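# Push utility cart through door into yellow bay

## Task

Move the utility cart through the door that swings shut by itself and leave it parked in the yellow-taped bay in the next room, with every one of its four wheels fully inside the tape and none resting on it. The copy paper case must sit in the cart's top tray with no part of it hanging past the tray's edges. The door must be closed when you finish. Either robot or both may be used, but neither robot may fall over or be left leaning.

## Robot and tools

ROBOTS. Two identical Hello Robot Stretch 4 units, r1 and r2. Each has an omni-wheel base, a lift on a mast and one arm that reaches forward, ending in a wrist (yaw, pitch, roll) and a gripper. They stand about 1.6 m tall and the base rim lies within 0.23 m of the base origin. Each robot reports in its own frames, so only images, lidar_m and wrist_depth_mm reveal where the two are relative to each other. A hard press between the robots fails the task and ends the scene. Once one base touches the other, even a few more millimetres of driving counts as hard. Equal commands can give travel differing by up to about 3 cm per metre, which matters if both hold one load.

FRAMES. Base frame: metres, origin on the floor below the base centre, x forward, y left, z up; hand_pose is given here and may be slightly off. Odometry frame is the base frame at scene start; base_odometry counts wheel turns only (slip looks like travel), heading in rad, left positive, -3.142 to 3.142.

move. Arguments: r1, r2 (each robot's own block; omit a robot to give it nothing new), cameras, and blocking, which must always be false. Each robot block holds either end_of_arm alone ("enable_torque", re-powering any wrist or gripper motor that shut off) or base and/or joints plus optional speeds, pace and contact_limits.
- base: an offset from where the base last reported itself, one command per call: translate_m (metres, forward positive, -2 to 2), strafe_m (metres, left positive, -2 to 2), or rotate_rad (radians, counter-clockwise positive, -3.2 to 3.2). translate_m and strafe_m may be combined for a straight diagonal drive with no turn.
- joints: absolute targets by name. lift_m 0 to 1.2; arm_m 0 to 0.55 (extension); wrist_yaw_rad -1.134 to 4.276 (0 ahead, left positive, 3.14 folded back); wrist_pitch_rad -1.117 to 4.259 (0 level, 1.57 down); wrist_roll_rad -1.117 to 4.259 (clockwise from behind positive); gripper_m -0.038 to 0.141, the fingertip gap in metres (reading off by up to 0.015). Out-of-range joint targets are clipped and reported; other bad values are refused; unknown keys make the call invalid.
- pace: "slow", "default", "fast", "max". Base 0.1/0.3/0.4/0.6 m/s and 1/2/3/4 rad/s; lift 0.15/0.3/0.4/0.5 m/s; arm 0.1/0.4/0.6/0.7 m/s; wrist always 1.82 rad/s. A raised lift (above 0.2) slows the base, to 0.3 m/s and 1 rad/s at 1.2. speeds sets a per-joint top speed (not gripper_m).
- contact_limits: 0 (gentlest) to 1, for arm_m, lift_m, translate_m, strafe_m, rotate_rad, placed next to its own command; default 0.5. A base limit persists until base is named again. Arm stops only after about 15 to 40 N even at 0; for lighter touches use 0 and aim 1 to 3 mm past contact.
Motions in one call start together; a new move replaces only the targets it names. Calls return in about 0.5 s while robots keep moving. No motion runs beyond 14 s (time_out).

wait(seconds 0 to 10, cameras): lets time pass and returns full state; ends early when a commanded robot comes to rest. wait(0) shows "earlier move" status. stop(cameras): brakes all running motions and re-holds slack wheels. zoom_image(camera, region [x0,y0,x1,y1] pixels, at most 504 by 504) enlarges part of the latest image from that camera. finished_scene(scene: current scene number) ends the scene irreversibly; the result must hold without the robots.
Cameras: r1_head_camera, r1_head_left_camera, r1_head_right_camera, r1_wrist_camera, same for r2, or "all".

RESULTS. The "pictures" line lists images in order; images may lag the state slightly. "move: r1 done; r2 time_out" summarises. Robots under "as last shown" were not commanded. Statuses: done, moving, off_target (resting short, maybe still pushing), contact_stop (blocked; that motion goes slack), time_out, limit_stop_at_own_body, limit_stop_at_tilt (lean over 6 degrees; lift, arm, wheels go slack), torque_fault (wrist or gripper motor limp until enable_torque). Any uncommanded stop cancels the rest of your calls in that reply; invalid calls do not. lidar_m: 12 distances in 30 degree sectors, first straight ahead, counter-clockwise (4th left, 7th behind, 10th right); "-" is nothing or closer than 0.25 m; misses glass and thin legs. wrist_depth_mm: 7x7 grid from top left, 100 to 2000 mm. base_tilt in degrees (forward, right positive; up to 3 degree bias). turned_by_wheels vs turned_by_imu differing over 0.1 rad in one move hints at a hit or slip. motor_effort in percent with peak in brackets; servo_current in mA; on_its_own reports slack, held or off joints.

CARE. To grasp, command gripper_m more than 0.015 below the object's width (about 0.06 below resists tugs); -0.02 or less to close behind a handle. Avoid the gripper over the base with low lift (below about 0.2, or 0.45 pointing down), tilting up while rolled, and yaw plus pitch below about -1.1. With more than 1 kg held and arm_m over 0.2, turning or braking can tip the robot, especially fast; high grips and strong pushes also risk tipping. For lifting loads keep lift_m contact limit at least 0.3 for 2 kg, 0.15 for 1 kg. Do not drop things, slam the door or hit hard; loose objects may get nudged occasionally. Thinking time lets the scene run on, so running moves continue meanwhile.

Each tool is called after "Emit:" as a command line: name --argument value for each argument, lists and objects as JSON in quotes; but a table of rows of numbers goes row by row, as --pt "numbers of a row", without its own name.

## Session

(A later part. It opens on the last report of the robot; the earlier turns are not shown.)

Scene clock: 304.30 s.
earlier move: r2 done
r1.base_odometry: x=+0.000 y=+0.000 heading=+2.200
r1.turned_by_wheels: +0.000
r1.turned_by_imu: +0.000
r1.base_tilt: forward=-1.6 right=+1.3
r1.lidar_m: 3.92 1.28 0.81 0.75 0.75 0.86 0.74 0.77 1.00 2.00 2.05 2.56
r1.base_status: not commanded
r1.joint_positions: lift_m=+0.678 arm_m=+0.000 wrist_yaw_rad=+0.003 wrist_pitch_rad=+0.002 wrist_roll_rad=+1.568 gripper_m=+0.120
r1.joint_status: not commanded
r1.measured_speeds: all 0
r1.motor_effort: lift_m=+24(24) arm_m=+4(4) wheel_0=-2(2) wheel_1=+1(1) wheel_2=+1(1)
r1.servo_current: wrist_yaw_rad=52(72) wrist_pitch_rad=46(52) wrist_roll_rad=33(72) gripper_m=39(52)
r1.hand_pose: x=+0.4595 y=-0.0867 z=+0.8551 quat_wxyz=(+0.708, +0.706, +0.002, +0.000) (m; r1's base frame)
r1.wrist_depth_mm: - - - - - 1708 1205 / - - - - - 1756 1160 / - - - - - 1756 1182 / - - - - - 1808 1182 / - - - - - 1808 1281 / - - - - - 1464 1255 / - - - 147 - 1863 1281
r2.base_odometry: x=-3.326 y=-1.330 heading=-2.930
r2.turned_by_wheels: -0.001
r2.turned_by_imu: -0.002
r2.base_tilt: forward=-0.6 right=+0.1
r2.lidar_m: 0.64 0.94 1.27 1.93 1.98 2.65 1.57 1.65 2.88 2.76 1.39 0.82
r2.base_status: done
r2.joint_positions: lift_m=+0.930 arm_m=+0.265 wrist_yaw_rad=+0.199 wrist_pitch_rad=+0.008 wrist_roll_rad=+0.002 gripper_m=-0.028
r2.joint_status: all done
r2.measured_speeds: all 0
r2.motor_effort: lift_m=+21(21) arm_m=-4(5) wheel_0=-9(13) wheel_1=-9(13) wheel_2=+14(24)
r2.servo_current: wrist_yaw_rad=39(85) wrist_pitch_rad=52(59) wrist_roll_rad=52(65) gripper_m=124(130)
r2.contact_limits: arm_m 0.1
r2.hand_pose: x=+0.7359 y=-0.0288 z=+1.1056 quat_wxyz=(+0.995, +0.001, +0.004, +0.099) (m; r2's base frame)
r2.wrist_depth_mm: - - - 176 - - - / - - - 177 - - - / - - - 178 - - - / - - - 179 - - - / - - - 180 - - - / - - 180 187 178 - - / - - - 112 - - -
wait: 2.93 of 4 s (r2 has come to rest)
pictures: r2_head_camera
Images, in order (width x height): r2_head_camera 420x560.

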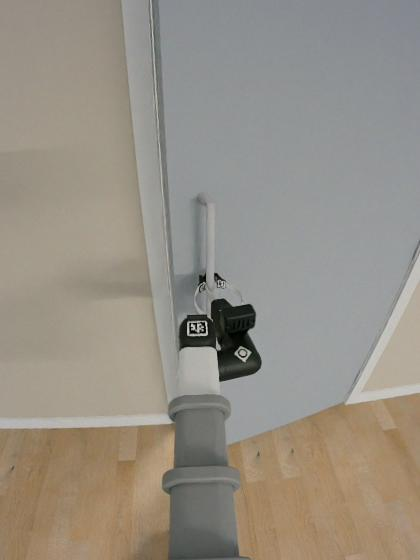

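Works. Chain of steps.

Emit:
move --blocking false --r2 '{"base":{"translate_m":-0.187,"strafe_m":-0.118},"joints":{"wrist_yaw_rad":0.4},"speeds":{"wrist_yaw_rad":0.09},"pace":"slow"}' --cameras '[]'

Emit:
wait --seconds 4 --cameras '[]'

Emit:
move --blocking false --r2 '{"base":{"translate_m":-0.16,"strafe_m":-0.152},"joints":{"wrist_yaw_rad":0.6},"speeds":{"wrist_yaw_rad":0.09},"pace":"slow"}' --cameras '[]'

Emit:
wait --seconds 4 --cameras '["r2_head_camera","r2_head_left_camera","r2_head_right_camera"]'

Scene clock: 312.37 s.
move: r2 moving
r1: as last shown
r1.lidar_m: 3.89 1.26 0.82 0.75 0.77 0.83 0.76 0.78 1.00 2.01 2.04 2.60
r1.motor_effort: lift_m=+24(24) arm_m=+3(4) wheel_0=-2(2) wheel_1=+1(1) wheel_2=+1(1)
r1.servo_current: wrist_yaw_rad=46(65) wrist_pitch_rad=46(46) wrist_roll_rad=52(65) gripper_m=39(46)
r1.wrist_depth_mm: - - - - - 1756 1205 / - - - - - 1708 1182 / - - - - - 1808 1182 / - - - - - 1808 1205 / - - - - - 1863 1255 / - - - - - 1499 1255 / - - - 147 - 1808 1255
r2.base_odometry: x=-3.316 y=-1.321 heading=-2.929
r2.turned_by_wheels: +0.001
r2.turned_by_imu: -0.024
r2.base_tilt: forward=-0.5 right=+0.1
r2.lidar_m: 0.64 0.93 1.23 1.91 1.97 2.61 1.55 1.62 2.95 2.75 1.44 0.84
r2.base_status: translate_m moving; strafe_m moving
r2.joint_positions: lift_m=+0.930 arm_m=+0.265 wrist_yaw_rad=+0.240 wrist_pitch_rad=+0.008 wrist_roll_rad=+0.002 gripper_m=-0.028
r2.joint_status: wrist_yaw_rad moving
r2.measured_speeds: translate_m=-0.046 strafe_m=-0.031 rotate_rad=+0.005 lift_m=+0.000 arm_m=+0.000 wrist_yaw_rad=+0.104 wrist_pitch_rad=+0.000 wrist_roll_rad=+0.000
r2.motor_effort: lift_m=+21(21) arm_m=-4(4) wheel_0=+5(13) wheel_1=-11(15) wheel_2=+22(22)
r2.servo_current: wrist_yaw_rad=65(72) wrist_pitch_rad=52(59) wrist_roll_rad=59(59) gripper_m=124(124)
r2.contact_limits: arm_m 0.1
r2.hand_pose: x=+0.7368 y=-0.0163 z=+1.1056 quat_wxyz=(+0.993, +0.001, +0.004, +0.120) (m; r2's base frame)
r2.wrist_depth_mm: - - - 176 - - - / - - - 178 - - - / - - - 179 - - - / - - - 180 - - - / - - - 180 - - - / - - 179 186 178 - - / - - - 112 - - -
pictures: none
No camera images: "cameras" was empty.

Scene clock: 315.23 s.
earlier move: r2 done
r1.base_odometry: x=+0.000 y=+0.000 heading=+2.200
r1.turned_by_wheels: +0.000
r1.turned_by_imu: +0.000
r1.base_tilt: forward=-1.6 right=+1.3
r1.lidar_m: 3.91 1.22 0.81 0.72 0.75 0.85 0.75 0.79 1.02 2.01 2.03 2.56
r1.base_status: not commanded
r1.joint_positions: lift_m=+0.678 arm_m=+0.000 wrist_yaw_rad=+0.003 wrist_pitch_rad=+0.002 wrist_roll_rad=+1.568 gripper_m=+0.120
r1.joint_status: not commanded
r1.measured_speeds: all 0
r1.motor_effort: lift_m=+24(24) arm_m=+4(4) wheel_0=-1(2) wheel_1=+1(1) wheel_2=+1(1)
r1.servo_current: wrist_yaw_rad=52(65) wrist_pitch_rad=39(52) wrist_roll_rad=46(65) gripper_m=46(46)
r1.hand_pose: x=+0.4595 y=-0.0867 z=+0.8551 quat_wxyz=(+0.708, +0.706, +0.002, +0.000) (m; r1's base frame)
r1.wrist_depth_mm: - - - - - 1756 1205 / - - - - - 1756 1160 / - - - - - 1756 1182 / - - - - - 1863 1182 / - - - - - 1863 1255 / - - - - - 1499 1255 / - - - 147 - 1863 1255
r2.base_odometry: x=-3.169 y=-1.176 heading=-2.930
r2.turned_by_wheels: -0.001
r2.turned_by_imu: -0.026
r2.base_tilt: forward=-0.6 right=+0.1
r2.lidar_m: 0.65 1.10 1.42 2.00 2.05 2.63 1.36 1.41 2.88 2.69 1.78 0.92
r2.base_status: done
r2.joint_positions: lift_m=+0.930 arm_m=+0.265 wrist_yaw_rad=+0.391 wrist_pitch_rad=+0.008 wrist_roll_rad=+0.002 gripper_m=-0.028
r2.joint_status: all done
r2.measured_speeds: all 0
r2.motor_effort: lift_m=+21(21) arm_m=-4(4) wheel_0=-4(13) wheel_1=-11(18) wheel_2=+15(24)
r2.servo_current: wrist_yaw_rad=65(117) wrist_pitch_rad=52(59) wrist_roll_rad=52(59) gripper_m=117(130)
r2.contact_limits: arm_m 0.1
r2.hand_pose: x=+0.7359 y=+0.0290 z=+1.1056 quat_wxyz=(+0.981, +0.000, +0.004, +0.194) (m; r2's base frame)
r2.wrist_depth_mm: - - - 175 - - - / - - - 176 - - - / - - - 178 - - - / - - - 179 - - - / - - - 181 - - - / - - 175 182 177 - - / - 131 - 112 - - -
wait: 2.87 of 4 s (r2 has come to rest)
pictures: none
No camera images: "cameras" was empty.

Scene clock: 315.73 s.
move: r2 moving
r1: as last shown
r1.lidar_m: 3.91 1.24 0.82 0.74 0.73 0.86 0.73 0.78 0.99 2.01 2.02 2.58
r1.motor_effort: lift_m=+24(24) arm_m=+4(4) wheel_0=-2(2) wheel_1=+1(1) wheel_2=+1(1)
r1.servo_current: wrist_yaw_rad=52(59) wrist_pitch_rad=39(52) wrist_roll_rad=46(59) gripper_m=39(46)
r1.wrist_depth_mm: - - - - - 1756 1205 / - - - - - 1808 1160 / - - - - - 1808 1182 / - - - - - 1808 1205 / - - - - - 1808 1281 / - - - - - 1499 1255 / - - - 147 - 1808 1255
r2.base_odometry: x=-3.162 y=-1.165 heading=-2.929
r2.turned_by_wheels: +0.001
r2.turned_by_imu: -0.028
r2.base_tilt: forward=-0.6 right=+0.1
r2.lidar_m: 0.65 1.10 1.40 2.01 2.03 2.60 1.35 1.37 2.93 2.65 1.83 0.97
r2.base_status: translate_m moving; strafe_m moving
r2.joint_positions: lift_m=+0.930 arm_m=+0.265 wrist_yaw_rad=+0.436 wrist_pitch_rad=+0.008 wrist_roll_rad=+0.002 gripper_m=-0.028
r2.joint_status: wrist_yaw_rad moving
r2.measured_speeds: translate_m=-0.037 strafe_m=-0.037 rotate_rad=+0.007 lift_m=+0.000 arm_m=+0.000 wrist_yaw_rad=+0.100 wrist_pitch_rad=+0.000 wrist_roll_rad=+0.000
r2.motor_effort: lift_m=+21(21) arm_m=-4(4) wheel_0=+2(6) wheel_1=-14(14) wheel_2=+21(21)
r2.servo_current: wrist_yaw_rad=20(85) wrist_pitch_rad=46(52) wrist_roll_rad=59(59) gripper_m=117(124)
r2.contact_limits: arm_m 0.1
r2.hand_pose: x=+0.7343 y=+0.0425 z=+1.1056 quat_wxyz=(+0.976, +0.000, +0.004, +0.216) (m; r2's base frame)
r2.wrist_depth_mm: - - - 175 - - - / - - - 177 - - - / - - - 178 - - - / - - - 179 - - - / - - - 181 - - - / - - 176 183 177 - - / - - - 112 - - -
pictures: none
No camera images: "cameras" was empty.

Scene clock: 318.67 s.
earlier move: r2 done
r1.base_odometry: x=+0.000 y=+0.000 heading=+2.200
r1.turned_by_wheels: +0.000
r1.turned_by_imu: +0.000
r1.base_tilt: forward=-1.6 right=+1.3
r1.lidar_m: 3.92 1.25 0.81 0.72 0.78 0.85 0.74 0.75 1.01 2.00 2.06 2.57
r1.base_status: not commanded
r1.joint_positions: lift_m=+0.678 arm_m=+0.000 wrist_yaw_rad=+0.003 wrist_pitch_rad=+0.002 wrist_roll_rad=+1.568 gripper_m=+0.120
r1.joint_status: not commanded
r1.measured_speeds: all 0
r1.motor_effort: lift_m=+24(24) arm_m=+3(4) wheel_0=-2(2) wheel_1=+1(1) wheel_2=+1(1)
r1.servo_current: wrist_yaw_rad=52(65) wrist_pitch_rad=39(52) wrist_roll_rad=46(78) gripper_m=39(46)
r1.hand_pose: x=+0.4595 y=-0.0867 z=+0.8551 quat_wxyz=(+0.708, +0.706, +0.002, +0.000) (m; r1's base frame)
r1.wrist_depth_mm: - - - - - 1708 1205 / - - - - - 1756 1160 / - - - - - 1756 1205 / - - - - - 1756 1182 / - - - - - 1808 1255 / - - - - - 1499 1255 / - - - 147 - 1808 1281
r2.base_odometry: x=-3.045 y=-0.994 heading=-2.930
r2.turned_by_wheels: -0.001
r2.turned_by_imu: -0.065
r2.base_tilt: forward=-0.7 right=+0.1
r2.lidar_m: 0.65 1.25 1.51 2.12 2.13 2.57 1.17 1.24 2.88 2.57 2.31 1.33
r2.base_status: done
r2.joint_positions: lift_m=+0.930 arm_m=+0.265 wrist_yaw_rad=+0.590 wrist_pitch_rad=+0.007 wrist_roll_rad=+0.002 gripper_m=-0.028
r2.joint_status: all done
r2.measured_speeds: all 0
r2.motor_effort: lift_m=+21(21) arm_m=-4(5) wheel_0=-2(13) wheel_1=-10(22) wheel_2=+16(25)
r2.servo_current: wrist_yaw_rad=65(104) wrist_pitch_rad=52(59) wrist_roll_rad=46(65) gripper_m=124(130)
r2.contact_limits: arm_m 0.1
r2.hand_pose: x=+0.7242 y=+0.0879 z=+1.1060 quat_wxyz=(+0.957, +0.000, +0.003, +0.291) (m; r2's base frame)
r2.wrist_depth_mm: - - - 177 - - - / - - - 178 - - - / - - - 180 - - - / - - - 180 - - - / - - - 186 - - - / - - 173 186 177 - - / - 127 - 112 - - -
wait: 2.93 of 4 s (r2 has come to rest)
pictures: r2_head_camera, r2_head_left_camera, r2_head_right_camera
Images, in order (width x height): r2_head_camera 420x560, r2_head_left_camera 420x672, r2_head_right_camera 420x672.

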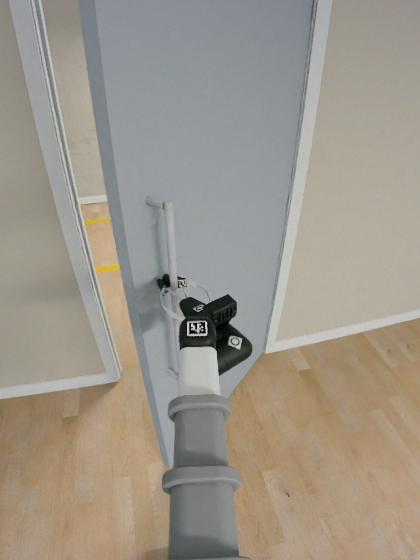

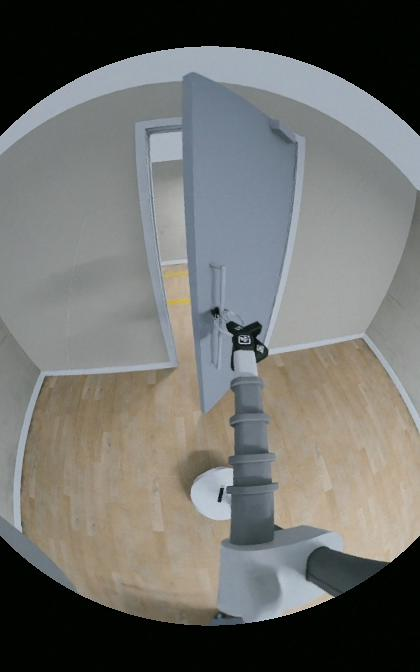

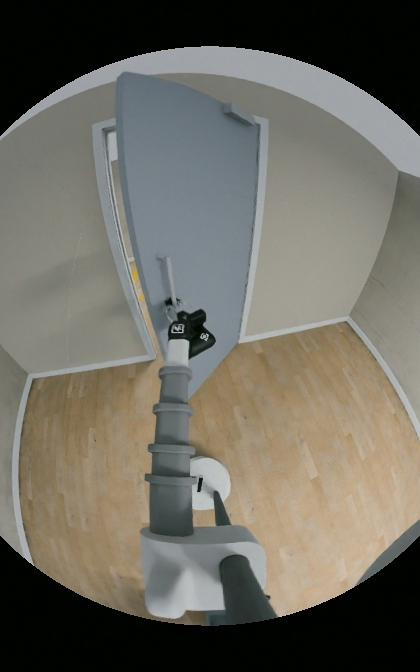

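Emit:
move --blocking false --r2 '{"base":{"translate_m":-0.126,"strafe_m":-0.181},"joints":{"wrist_yaw_rad":0.8},"speeds":{"wrist_yaw_rad":0.09},"pace":"slow"}' --cameras '[]'

Emit:
wait --seconds 4 --cameras '[]'

Emit:
move --blocking false --r2 '{"base":{"translate_m":-0.088,"strafe_m":-0.202},"joints":{"wrist_yaw_rad":1.0},"speeds":{"wrist_yaw_rad":0.09},"pace":"slow"}' --cameras '[]'

Emit:
wait --seconds 4 --cameras '["r2_head_camera"]'

Scene clock: 333.47 s.
move: r2 moving
r1: as last shown
r1.base_tilt: forward=-1.6 right=+1.2
r1.lidar_m: 3.89 1.28 0.81 0.74 0.74 0.84 0.77 0.80 1.02 2.00 2.06 2.60
r1.servo_current: wrist_yaw_rad=52(59) wrist_pitch_rad=39(46) wrist_roll_rad=39(52) gripper_m=46(46)
r1.wrist_depth_mm: - - - - - 1756 1205 / - - - - - 1808 1160 / - - - - - 1808 1182 / - - - - - 1808 1205 / - - - - - 1808 1281 / - - - - - 1499 1255 / - - - 147 - 1863 1281
r2.base_odometry: x=-3.040 y=-0.982 heading=-2.928
r2.turned_by_wheels: +0.001
r2.turned_by_imu: -0.025
r2.base_tilt: forward=-0.6 right=+0.1
r2.lidar_m: 0.67 0.70 1.51 2.12 2.12 2.53 1.19 1.21 2.91 2.57 2.40 1.43
r2.base_status: translate_m moving; strafe_m moving
r2.joint_positions: lift_m=+0.930 arm_m=+0.265 wrist_yaw_rad=+0.633 wrist_pitch_rad=+0.007 wrist_roll_rad=+0.002 gripper_m=-0.028
r2.joint_status: wrist_yaw_rad moving
r2.measured_speeds: translate_m=-0.028 strafe_m=-0.041 rotate_rad=+0.004 lift_m=+0.000 arm_m=+0.000 wrist_yaw_rad=+0.103 wrist_pitch_rad=+0.000 wrist_roll_rad=+0.000
r2.motor_effort: lift_m=+21(21) arm_m=-4(5) wheel_0=+5(7) wheel_1=-11(15) wheel_2=+23(23)
r2.servo_current: wrist_yaw_rad=26(104) wrist_pitch_rad=46(52) wrist_roll_rad=46(65) gripper_m=124(124)
r2.contact_limits: arm_m 0.1
r2.hand_pose: x=+0.7202 y=+0.1000 z=+1.1060 quat_wxyz=(+0.950, +0.000, +0.003, +0.311) (m; r2's base frame)
r2.wrist_depth_mm: - - - 178 - - - / - - - 179 - - - / - - - 180 - - - / - - - 180 - - - / - - - 182 - - - / - - 173 187 178 - - / - 129 - 112 - - -
pictures: none
No camera images: "cameras" was empty.

Scene clock: 337.13 s.
earlier move: r2 done
r1.base_odometry: x=+0.000 y=+0.000 heading=+2.200
r1.turned_by_wheels: +0.000
r1.turned_by_imu: +0.000
r1.base_tilt: forward=-1.5 right=+1.2
r1.lidar_m: 3.91 1.26 0.83 0.70 0.77 0.86 0.75 0.78 1.03 2.00 2.05 2.61
r1.base_status: not commanded
r1.joint_positions: lift_m=+0.678 arm_m=+0.000 wrist_yaw_rad=+0.003 wrist_pitch_rad=+0.002 wrist_roll_rad=+1.568 gripper_m=+0.120
r1.joint_status: not commanded
r1.measured_speeds: all 0
r1.motor_effort: lift_m=+24(24) arm_m=+4(4) wheel_0=-2(2) wheel_1=+1(1) wheel_2=+1(1)
r1.servo_current: wrist_yaw_rad=52(65) wrist_pitch_rad=39(52) wrist_roll_rad=46(72) gripper_m=46(46)
r1.hand_pose: x=+0.4595 y=-0.0867 z=+0.8551 quat_wxyz=(+0.708, +0.706, +0.002, +0.000) (m; r1's base frame)
r1.wrist_depth_mm: - - - - - 1756 1229 / - - - - - 1756 1160 / - - - - - 1808 1182 / - - - - - 1756 1182 / - - - - - 1863 1255 / - - - - - 1537 1281 / - - - 147 - 1808 1255
r2.base_odometry: x=-2.961 y=-0.791 heading=-2.929
r2.turned_by_wheels: +0.000
r2.turned_by_imu: -0.172
r2.base_tilt: forward=-0.6 right=+0.0
r2.lidar_m: 0.65 0.60 1.48 2.22 2.17 2.38 1.08 1.08 3.15 2.51 2.49 1.78
r2.base_status: done
r2.joint_positions: lift_m=+0.930 arm_m=+0.265 wrist_yaw_rad=+0.791 wrist_pitch_rad=+0.007 wrist_roll_rad=+0.002 gripper_m=-0.028
r2.joint_status: all done
r2.measured_speeds: all 0
r2.motor_effort: lift_m=+21(21) arm_m=-6(6) wheel_0=+3(10) wheel_1=-5(18) wheel_2=+20(26)
r2.servo_current: wrist_yaw_rad=52(163) wrist_pitch_rad=46(59) wrist_roll_rad=52(65) gripper_m=111(124)
r2.contact_limits: arm_m 0.1
r2.hand_pose: x=+0.7010 y=+0.1436 z=+1.1060 quat_wxyz=(+0.923, +0.000, +0.003, +0.385) (m; r2's base frame)
r2.wrist_depth_mm: - - - 180 - - - / - - - 182 - - - / - - - 183 - - - / - - - 185 - - - / - - - 187 - - - / - - 173 188 178 - - / - 129 - 112 - - -
wait: 3.67 of 4 s (r2 has come to rest)
pictures: none
No camera images: "cameras" was empty.

Scene clock: 337.63 s.
move: r2 moving
r1: as last shown
r1.base_tilt: forward=-1.6 right=+1.3
r1.lidar_m: 3.93 1.25 0.81 0.74 0.73 0.84 0.77 0.78 1.02 1.98 2.04 2.63
r1.servo_current: wrist_yaw_rad=52(59) wrist_pitch_rad=39(52) wrist_roll_rad=52(65) gripper_m=39(52)
r1.wrist_depth_mm: - - - - - 1756 1205 / - - - - - 1756 1182 / - - - - - 1808 1182 / - - - - - 1808 1205 / - - - - - 1808 1281 / - - - - - 1464 1255 / - - - 147 - 1808 1255
r2.base_odometry: x=-2.958 y=-0.779 heading=-2.928
r2.turned_by_wheels: +0.001
r2.turned_by_imu: -0.011
r2.base_tilt: forward=-0.6 right=+0.1
r2.lidar_m: 0.67 0.63 1.48 2.25 2.20 2.35 1.07 1.08 3.25 2.53 2.48 1.76
r2.base_status: translate_m moving; strafe_m moving
r2.joint_positions: lift_m=+0.930 arm_m=+0.265 wrist_yaw_rad=+0.824 wrist_pitch_rad=+0.007 wrist_roll_rad=+0.002 gripper_m=-0.028
r2.joint_status: wrist_yaw_rad moving
r2.measured_speeds: translate_m=-0.010 strafe_m=-0.053 rotate_rad=+0.026 lift_m=+0.000 arm_m=+0.000 wrist_yaw_rad=+0.008 wrist_pitch_rad=+0.000 wrist_roll_rad=+0.000
r2.motor_effort: lift_m=+21(21) arm_m=-6(6) wheel_0=+12(16) wheel_1=-20(20) wheel_2=+18(28)
r2.servo_current: wrist_yaw_rad=98(111) wrist_pitch_rad=52(52) wrist_roll_rad=72(72) gripper_m=124(124)
r2.contact_limits: arm_m 0.1
r2.hand_pose: x=+0.6960 y=+0.1524 z=+1.1060 quat_wxyz=(+0.916, -0.001, +0.003, +0.401) (m; r2's base frame)
r2.wrist_depth_mm: - - - 180 - - - / - - - 181 - - - / - - - 183 - - - / - - - 184 - - - / - - - 187 - - - / - - 174 189 178 - - / - 129 - 112 - - -
pictures: none
No camera images: "cameras" was empty.

Scene clock: 341.63 s.
earlier move: r2 contact_stop
r1.base_odometry: x=+0.000 y=+0.000 heading=+2.200
r1.turned_by_wheels: +0.000
r1.turned_by_imu: +0.000
r1.base_tilt: forward=-1.6 right=+1.3
r1.lidar_m: 3.90 1.23 0.82 0.74 0.76 0.81 0.77 0.77 1.00 2.00 2.03 2.57
r1.base_status: not commanded
r1.joint_positions: lift_m=+0.678 arm_m=+0.000 wrist_yaw_rad=+0.003 wrist_pitch_rad=+0.002 wrist_roll_rad=+1.568 gripper_m=+0.120
r1.joint_status: not commanded
r1.measured_speeds: all 0
r1.motor_effort: lift_m=+24(24) arm_m=+4(4) wheel_0=-2(2) wheel_1=+1(1) wheel_2=+0(1)
r1.servo_current: wrist_yaw_rad=39(72) wrist_pitch_rad=39(59) wrist_roll_rad=52(72) gripper_m=46(52)
r1.hand_pose: x=+0.4595 y=-0.0867 z=+0.8551 quat_wxyz=(+0.708, +0.706, +0.002, +0.000) (m; r1's base frame)
r1.wrist_depth_mm: - - - - - 1708 1229 / - - - - - 1756 1182 / - - - - - 1808 1182 / - - - - - 1808 1205 / - - - - - 1863 1255 / - - - - - 1499 1255 / - - - 147 - 1863 1255
r2.base_odometry: x=-3.022 y=-0.674 heading=-2.665
r2.turned_by_wheels: +0.263
r2.turned_by_imu: +0.239
r2.base_tilt: forward=-0.6 right=+0.1
r2.lidar_m: 0.62 0.63 1.61 2.31 2.34 2.84 1.16 4.15 2.62 2.36 2.31 1.42
r2.base_status: translate_m contact_stop; strafe_m contact_stop
r2.joint_positions: lift_m=+0.930 arm_m=+0.265 wrist_yaw_rad=+0.993 wrist_pitch_rad=+0.003 wrist_roll_rad=+0.002 gripper_m=-0.029
r2.joint_status: wrist_yaw_rad moving
r2.measured_speeds: translate_m=+0.034 strafe_m=+0.005 rotate_rad=+0.062 lift_m=+0.000 arm_m=+0.000 wrist_yaw_rad=-0.002 wrist_pitch_rad=+0.000 wrist_roll_rad=+0.000
r2.on_its_own: the wheels are slack since a contact_stop
r2.motor_effort: lift_m=+20(21) arm_m=-9(9) wheel_0=-1(16) wheel_1=+0(31) wheel_2=+0(32)
r2.servo_current: wrist_yaw_rad=59(195) wrist_pitch_rad=39(52) wrist_roll_rad=39(72) gripper_m=104(124)
r2.contact_limits: arm_m 0.1
r2.hand_pose: x=+0.6669 y=+0.1938 z=+1.1070 quat_wxyz=(+0.879, +0.000, +0.002, +0.476) (m; r2's base frame)
r2.wrist_depth_mm: - - - 178 - - - / - - - 179 - - - / - - - 180 - - - / - - - 181 - - - / - - - 182 - - - / - - 179 186 178 - - / - - - 112 - - -
wait: 4.00 s; no rest
pictures: r2_head_camera
Images, in order (width x height): r2_head_camera 420x560.

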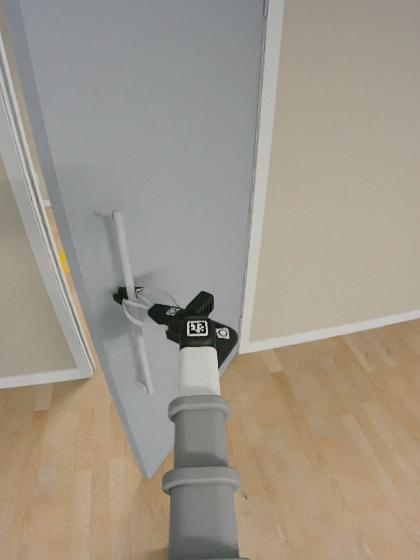

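Emit:
stop --cameras '["r2_head_left_camera","r2_wrist_camera"]'

Scene clock: 346.30 s.
earlier move: r2 contact_stop
stop: r2's wheels hold again
r1.base_odometry: x=+0.000 y=+0.000 heading=+2.200
r1.turned_by_wheels: +0.000
r1.turned_by_imu: +0.000
r1.base_tilt: forward=-1.6 right=+1.3
r1.lidar_m: 3.90 1.29 0.81 0.74 0.75 0.84 0.76 0.78 1.04 2.01 2.04 2.56
r1.base_status: not commanded
r1.joint_positions: lift_m=+0.678 arm_m=+0.000 wrist_yaw_rad=+0.003 wrist_pitch_rad=+0.002 wrist_roll_rad=+1.568 gripper_m=+0.120
r1.joint_status: not commanded
r1.measured_speeds: all 0
r1.motor_effort: lift_m=+24(24) arm_m=+4(4) wheel_0=-2(2) wheel_1=+1(1) wheel_2=+1(1)
r1.servo_current: wrist_yaw_rad=39(72) wrist_pitch_rad=46(59) wrist_roll_rad=46(72) gripper_m=39(52)
r1.hand_pose: x=+0.4595 y=-0.0867 z=+0.8551 quat_wxyz=(+0.708, +0.706, +0.002, +0.000) (m; r1's base frame)
r1.wrist_depth_mm: - - - - - 1756 1182 / - - - - - 1808 1182 / - - - - - 1808 1182 / - - - - - 1863 1182 / - - - - - 1808 1255 / - - - - - 1499 1255 / - - - 147 - 1808 1281
r2.base_odometry: x=-3.083 y=-0.745 heading=-2.560
r2.turned_by_wheels: +0.104
r2.turned_by_imu: +0.102
r2.base_tilt: forward=-0.6 right=+0.1
r2.lidar_m: 0.63 0.66 1.66 2.30 2.33 1.26 1.25 3.68 2.53 2.40 1.86 1.20
r2.base_status: translate_m contact_stop (by the wheels' count: +0.126 of -0.088); strafe_m contact_stop (by the wheels' count: -0.109 of -0.202)
r2.joint_positions: lift_m=+0.930 arm_m=+0.265 wrist_yaw_rad=+0.992 wrist_pitch_rad=+0.003 wrist_roll_rad=+0.002 gripper_m=-0.029
r2.joint_status: all done
r2.measured_speeds: all 0
r2.motor_effort: lift_m=+20(21) arm_m=-9(9) wheel_0=+0(16) wheel_1=-1(31) wheel_2=+1(32)
r2.servo_current: wrist_yaw_rad=59(195) wrist_pitch_rad=46(52) wrist_roll_rad=39(72) gripper_m=111(124)
r2.contact_limits: arm_m 0.1
r2.hand_pose: x=+0.6671 y=+0.1936 z=+1.1070 quat_wxyz=(+0.879, +0.000, +0.002, +0.476) (m; r2's base frame)
r2.wrist_depth_mm: - - - 178 - - - / - - - 179 - - - / - - - 180 - - - / - - - 182 - - - / - - - 185 - - - / - - 182 185 178 - - / - - - 112 - - -
pictures: r2_head_left_camera, r2_wrist_camera
Images, in order (width x height): r2_head_left_camera 420x672, r2_wrist_camera 616x392.

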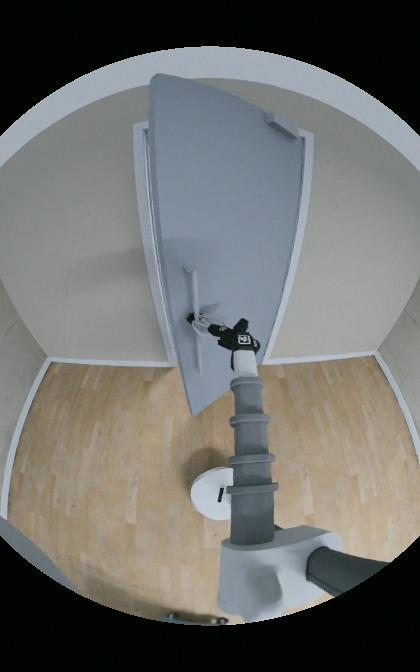

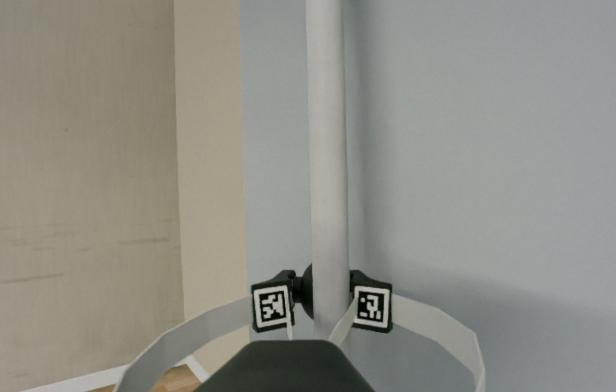

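Emit:
move --blocking false --r2 '{"base":{"translate_m":-0.19,"strafe_m":-0.15},"contact_limits":{"translate_m":0.8},"pace":"slow"}' --cameras '[]'

Emit:
wait --seconds 4 --cameras '["r2_head_left_camera"]'

Scene clock: 367.43 s.
move: r2 moving
r1: as last shown
r1.lidar_m: 3.90 1.24 0.84 0.75 0.75 0.87 0.75 0.79 1.00 2.01 2.05 2.57
r1.servo_current: wrist_yaw_rad=52(65) wrist_pitch_rad=39(46) wrist_roll_rad=52(59) gripper_m=39(46)
r1.wrist_depth_mm: - - - - - 1708 1205 / - - - - - 1756 1160 / - - - - - 1808 1205 / - - - - - 1808 1205 / - - - - - 1863 1281 / - - - - - 1499 1255 / - - - 147 - 1863 1255
r2.base_odometry: x=-3.079 y=-0.733 heading=-2.560
r2.turned_by_wheels: +0.001
r2.turned_by_imu: +0.001
r2.base_tilt: forward=-0.6 right=+0.1
r2.lidar_m: 0.63 0.67 1.66 2.28 2.36 1.28 1.22 3.62 2.55 2.39 1.89 1.23
r2.base_status: translate_m moving; strafe_m moving
r2.joint_positions: lift_m=+0.930 arm_m=+0.265 wrist_yaw_rad=+0.992 wrist_pitch_rad=+0.003 wrist_roll_rad=+0.002 gripper_m=-0.029
r2.joint_status: not commanded
r2.measured_speeds: translate_m=-0.040 strafe_m=-0.032 rotate_rad=+0.004 lift_m=+0.000 arm_m=+0.000 wrist_yaw_rad=+0.000 wrist_pitch_rad=+0.000 wrist_roll_rad=+0.000
r2.motor_effort: lift_m=+20(20) arm_m=-9(9) wheel_0=+2(6) wheel_1=-14(14) wheel_2=+18(18)
r2.servo_current: wrist_yaw_rad=46(72) wrist_pitch_rad=46(46) wrist_roll_rad=59(59) gripper_m=111(111)
r2.contact_limits: arm_m 0.1; translate_m 0.8
r2.hand_pose: x=+0.6671 y=+0.1936 z=+1.1070 quat_wxyz=(+0.879, +0.000, +0.002, +0.476) (m; r2's base frame)
r2.wrist_depth_mm: - - - 178 - - - / - - - 179 - - - / - - - 180 - - - / - - - 182 - - - / - - - 184 - - - / - - 182 185 178 - - / - - - 112 - - -
pictures: none
No camera images: "cameras" was empty.

Scene clock: 371.43 s.
earlier move: r2 moving
r1.base_odometry: x=+0.000 y=+0.000 heading=+2.200
r1.turned_by_wheels: +0.000
r1.turned_by_imu: +0.000
r1.base_tilt: forward=-1.6 right=+1.3
r1.lidar_m: 3.88 1.25 0.80 0.74 0.75 0.86 0.75 0.78 0.99 2.00 2.05 2.57
r1.base_status: not commanded
r1.joint_positions: lift_m=+0.678 arm_m=+0.000 wrist_yaw_rad=+0.003 wrist_pitch_rad=+0.002 wrist_roll_rad=+1.568 gripper_m=+0.120
r1.joint_status: not commanded
r1.measured_speeds: all 0
r1.motor_effort: lift_m=+24(24) arm_m=+3(4) wheel_0=-2(2) wheel_1=+1(1) wheel_2=+1(1)
r1.servo_current: wrist_yaw_rad=65(72) wrist_pitch_rad=39(52) wrist_roll_rad=52(65) gripper_m=39(52)
r1.hand_pose: x=+0.4595 y=-0.0867 z=+0.8551 quat_wxyz=(+0.708, +0.706, +0.002, +0.000) (m; r1's base frame)
r1.wrist_depth_mm: - - - - - 1708 1182 / - - - - - 1756 1182 / - - - - - 1756 1205 / - - - - - 1756 1182 / - - - - - 1808 1255 / - - - - - 1464 1281 / - - - 147 - 1808 1255
r2.base_odometry: x=-3.007 y=-0.516 heading=-2.560
r2.turned_by_wheels: +0.000
r2.turned_by_imu: -0.154
r2.base_tilt: forward=-0.6 right=+0.1
r2.lidar_m: 0.63 0.63 1.67 2.37 2.39 2.84 1.10 4.39 2.64 2.31 2.31 1.56
r2.base_status: translate_m moving; strafe_m moving
r2.joint_positions: lift_m=+0.930 arm_m=+0.265 wrist_yaw_rad=+0.988 wrist_pitch_rad=+0.003 wrist_roll_rad=+0.002 gripper_m=-0.029
r2.joint_status: not commanded
r2.measured_speeds: all 0
r2.motor_effort: lift_m=+20(20) arm_m=-9(9) wheel_0=+0(7) wheel_1=-7(18) wheel_2=+15(21)
r2.servo_current: wrist_yaw_rad=65(85) wrist_pitch_rad=46(52) wrist_roll_rad=46(65) gripper_m=111(111)
r2.contact_limits: arm_m 0.1; translate_m 0.8
r2.hand_pose: x=+0.6680 y=+0.1926 z=+1.1070 quat_wxyz=(+0.880, +0.000, +0.002, +0.474) (m; r2's base frame)
r2.wrist_depth_mm: - - - 180 - - - / - - - 181 - - - / - - - 181 - - - / - - - 182 - - - / - - - 183 - - - / - - 162 185 178 - - / - - - 112 - - -
wait: 4.00 s; no rest
pictures: r2_head_left_camera
Images, in order (width x height): r2_head_left_camera 420x672.

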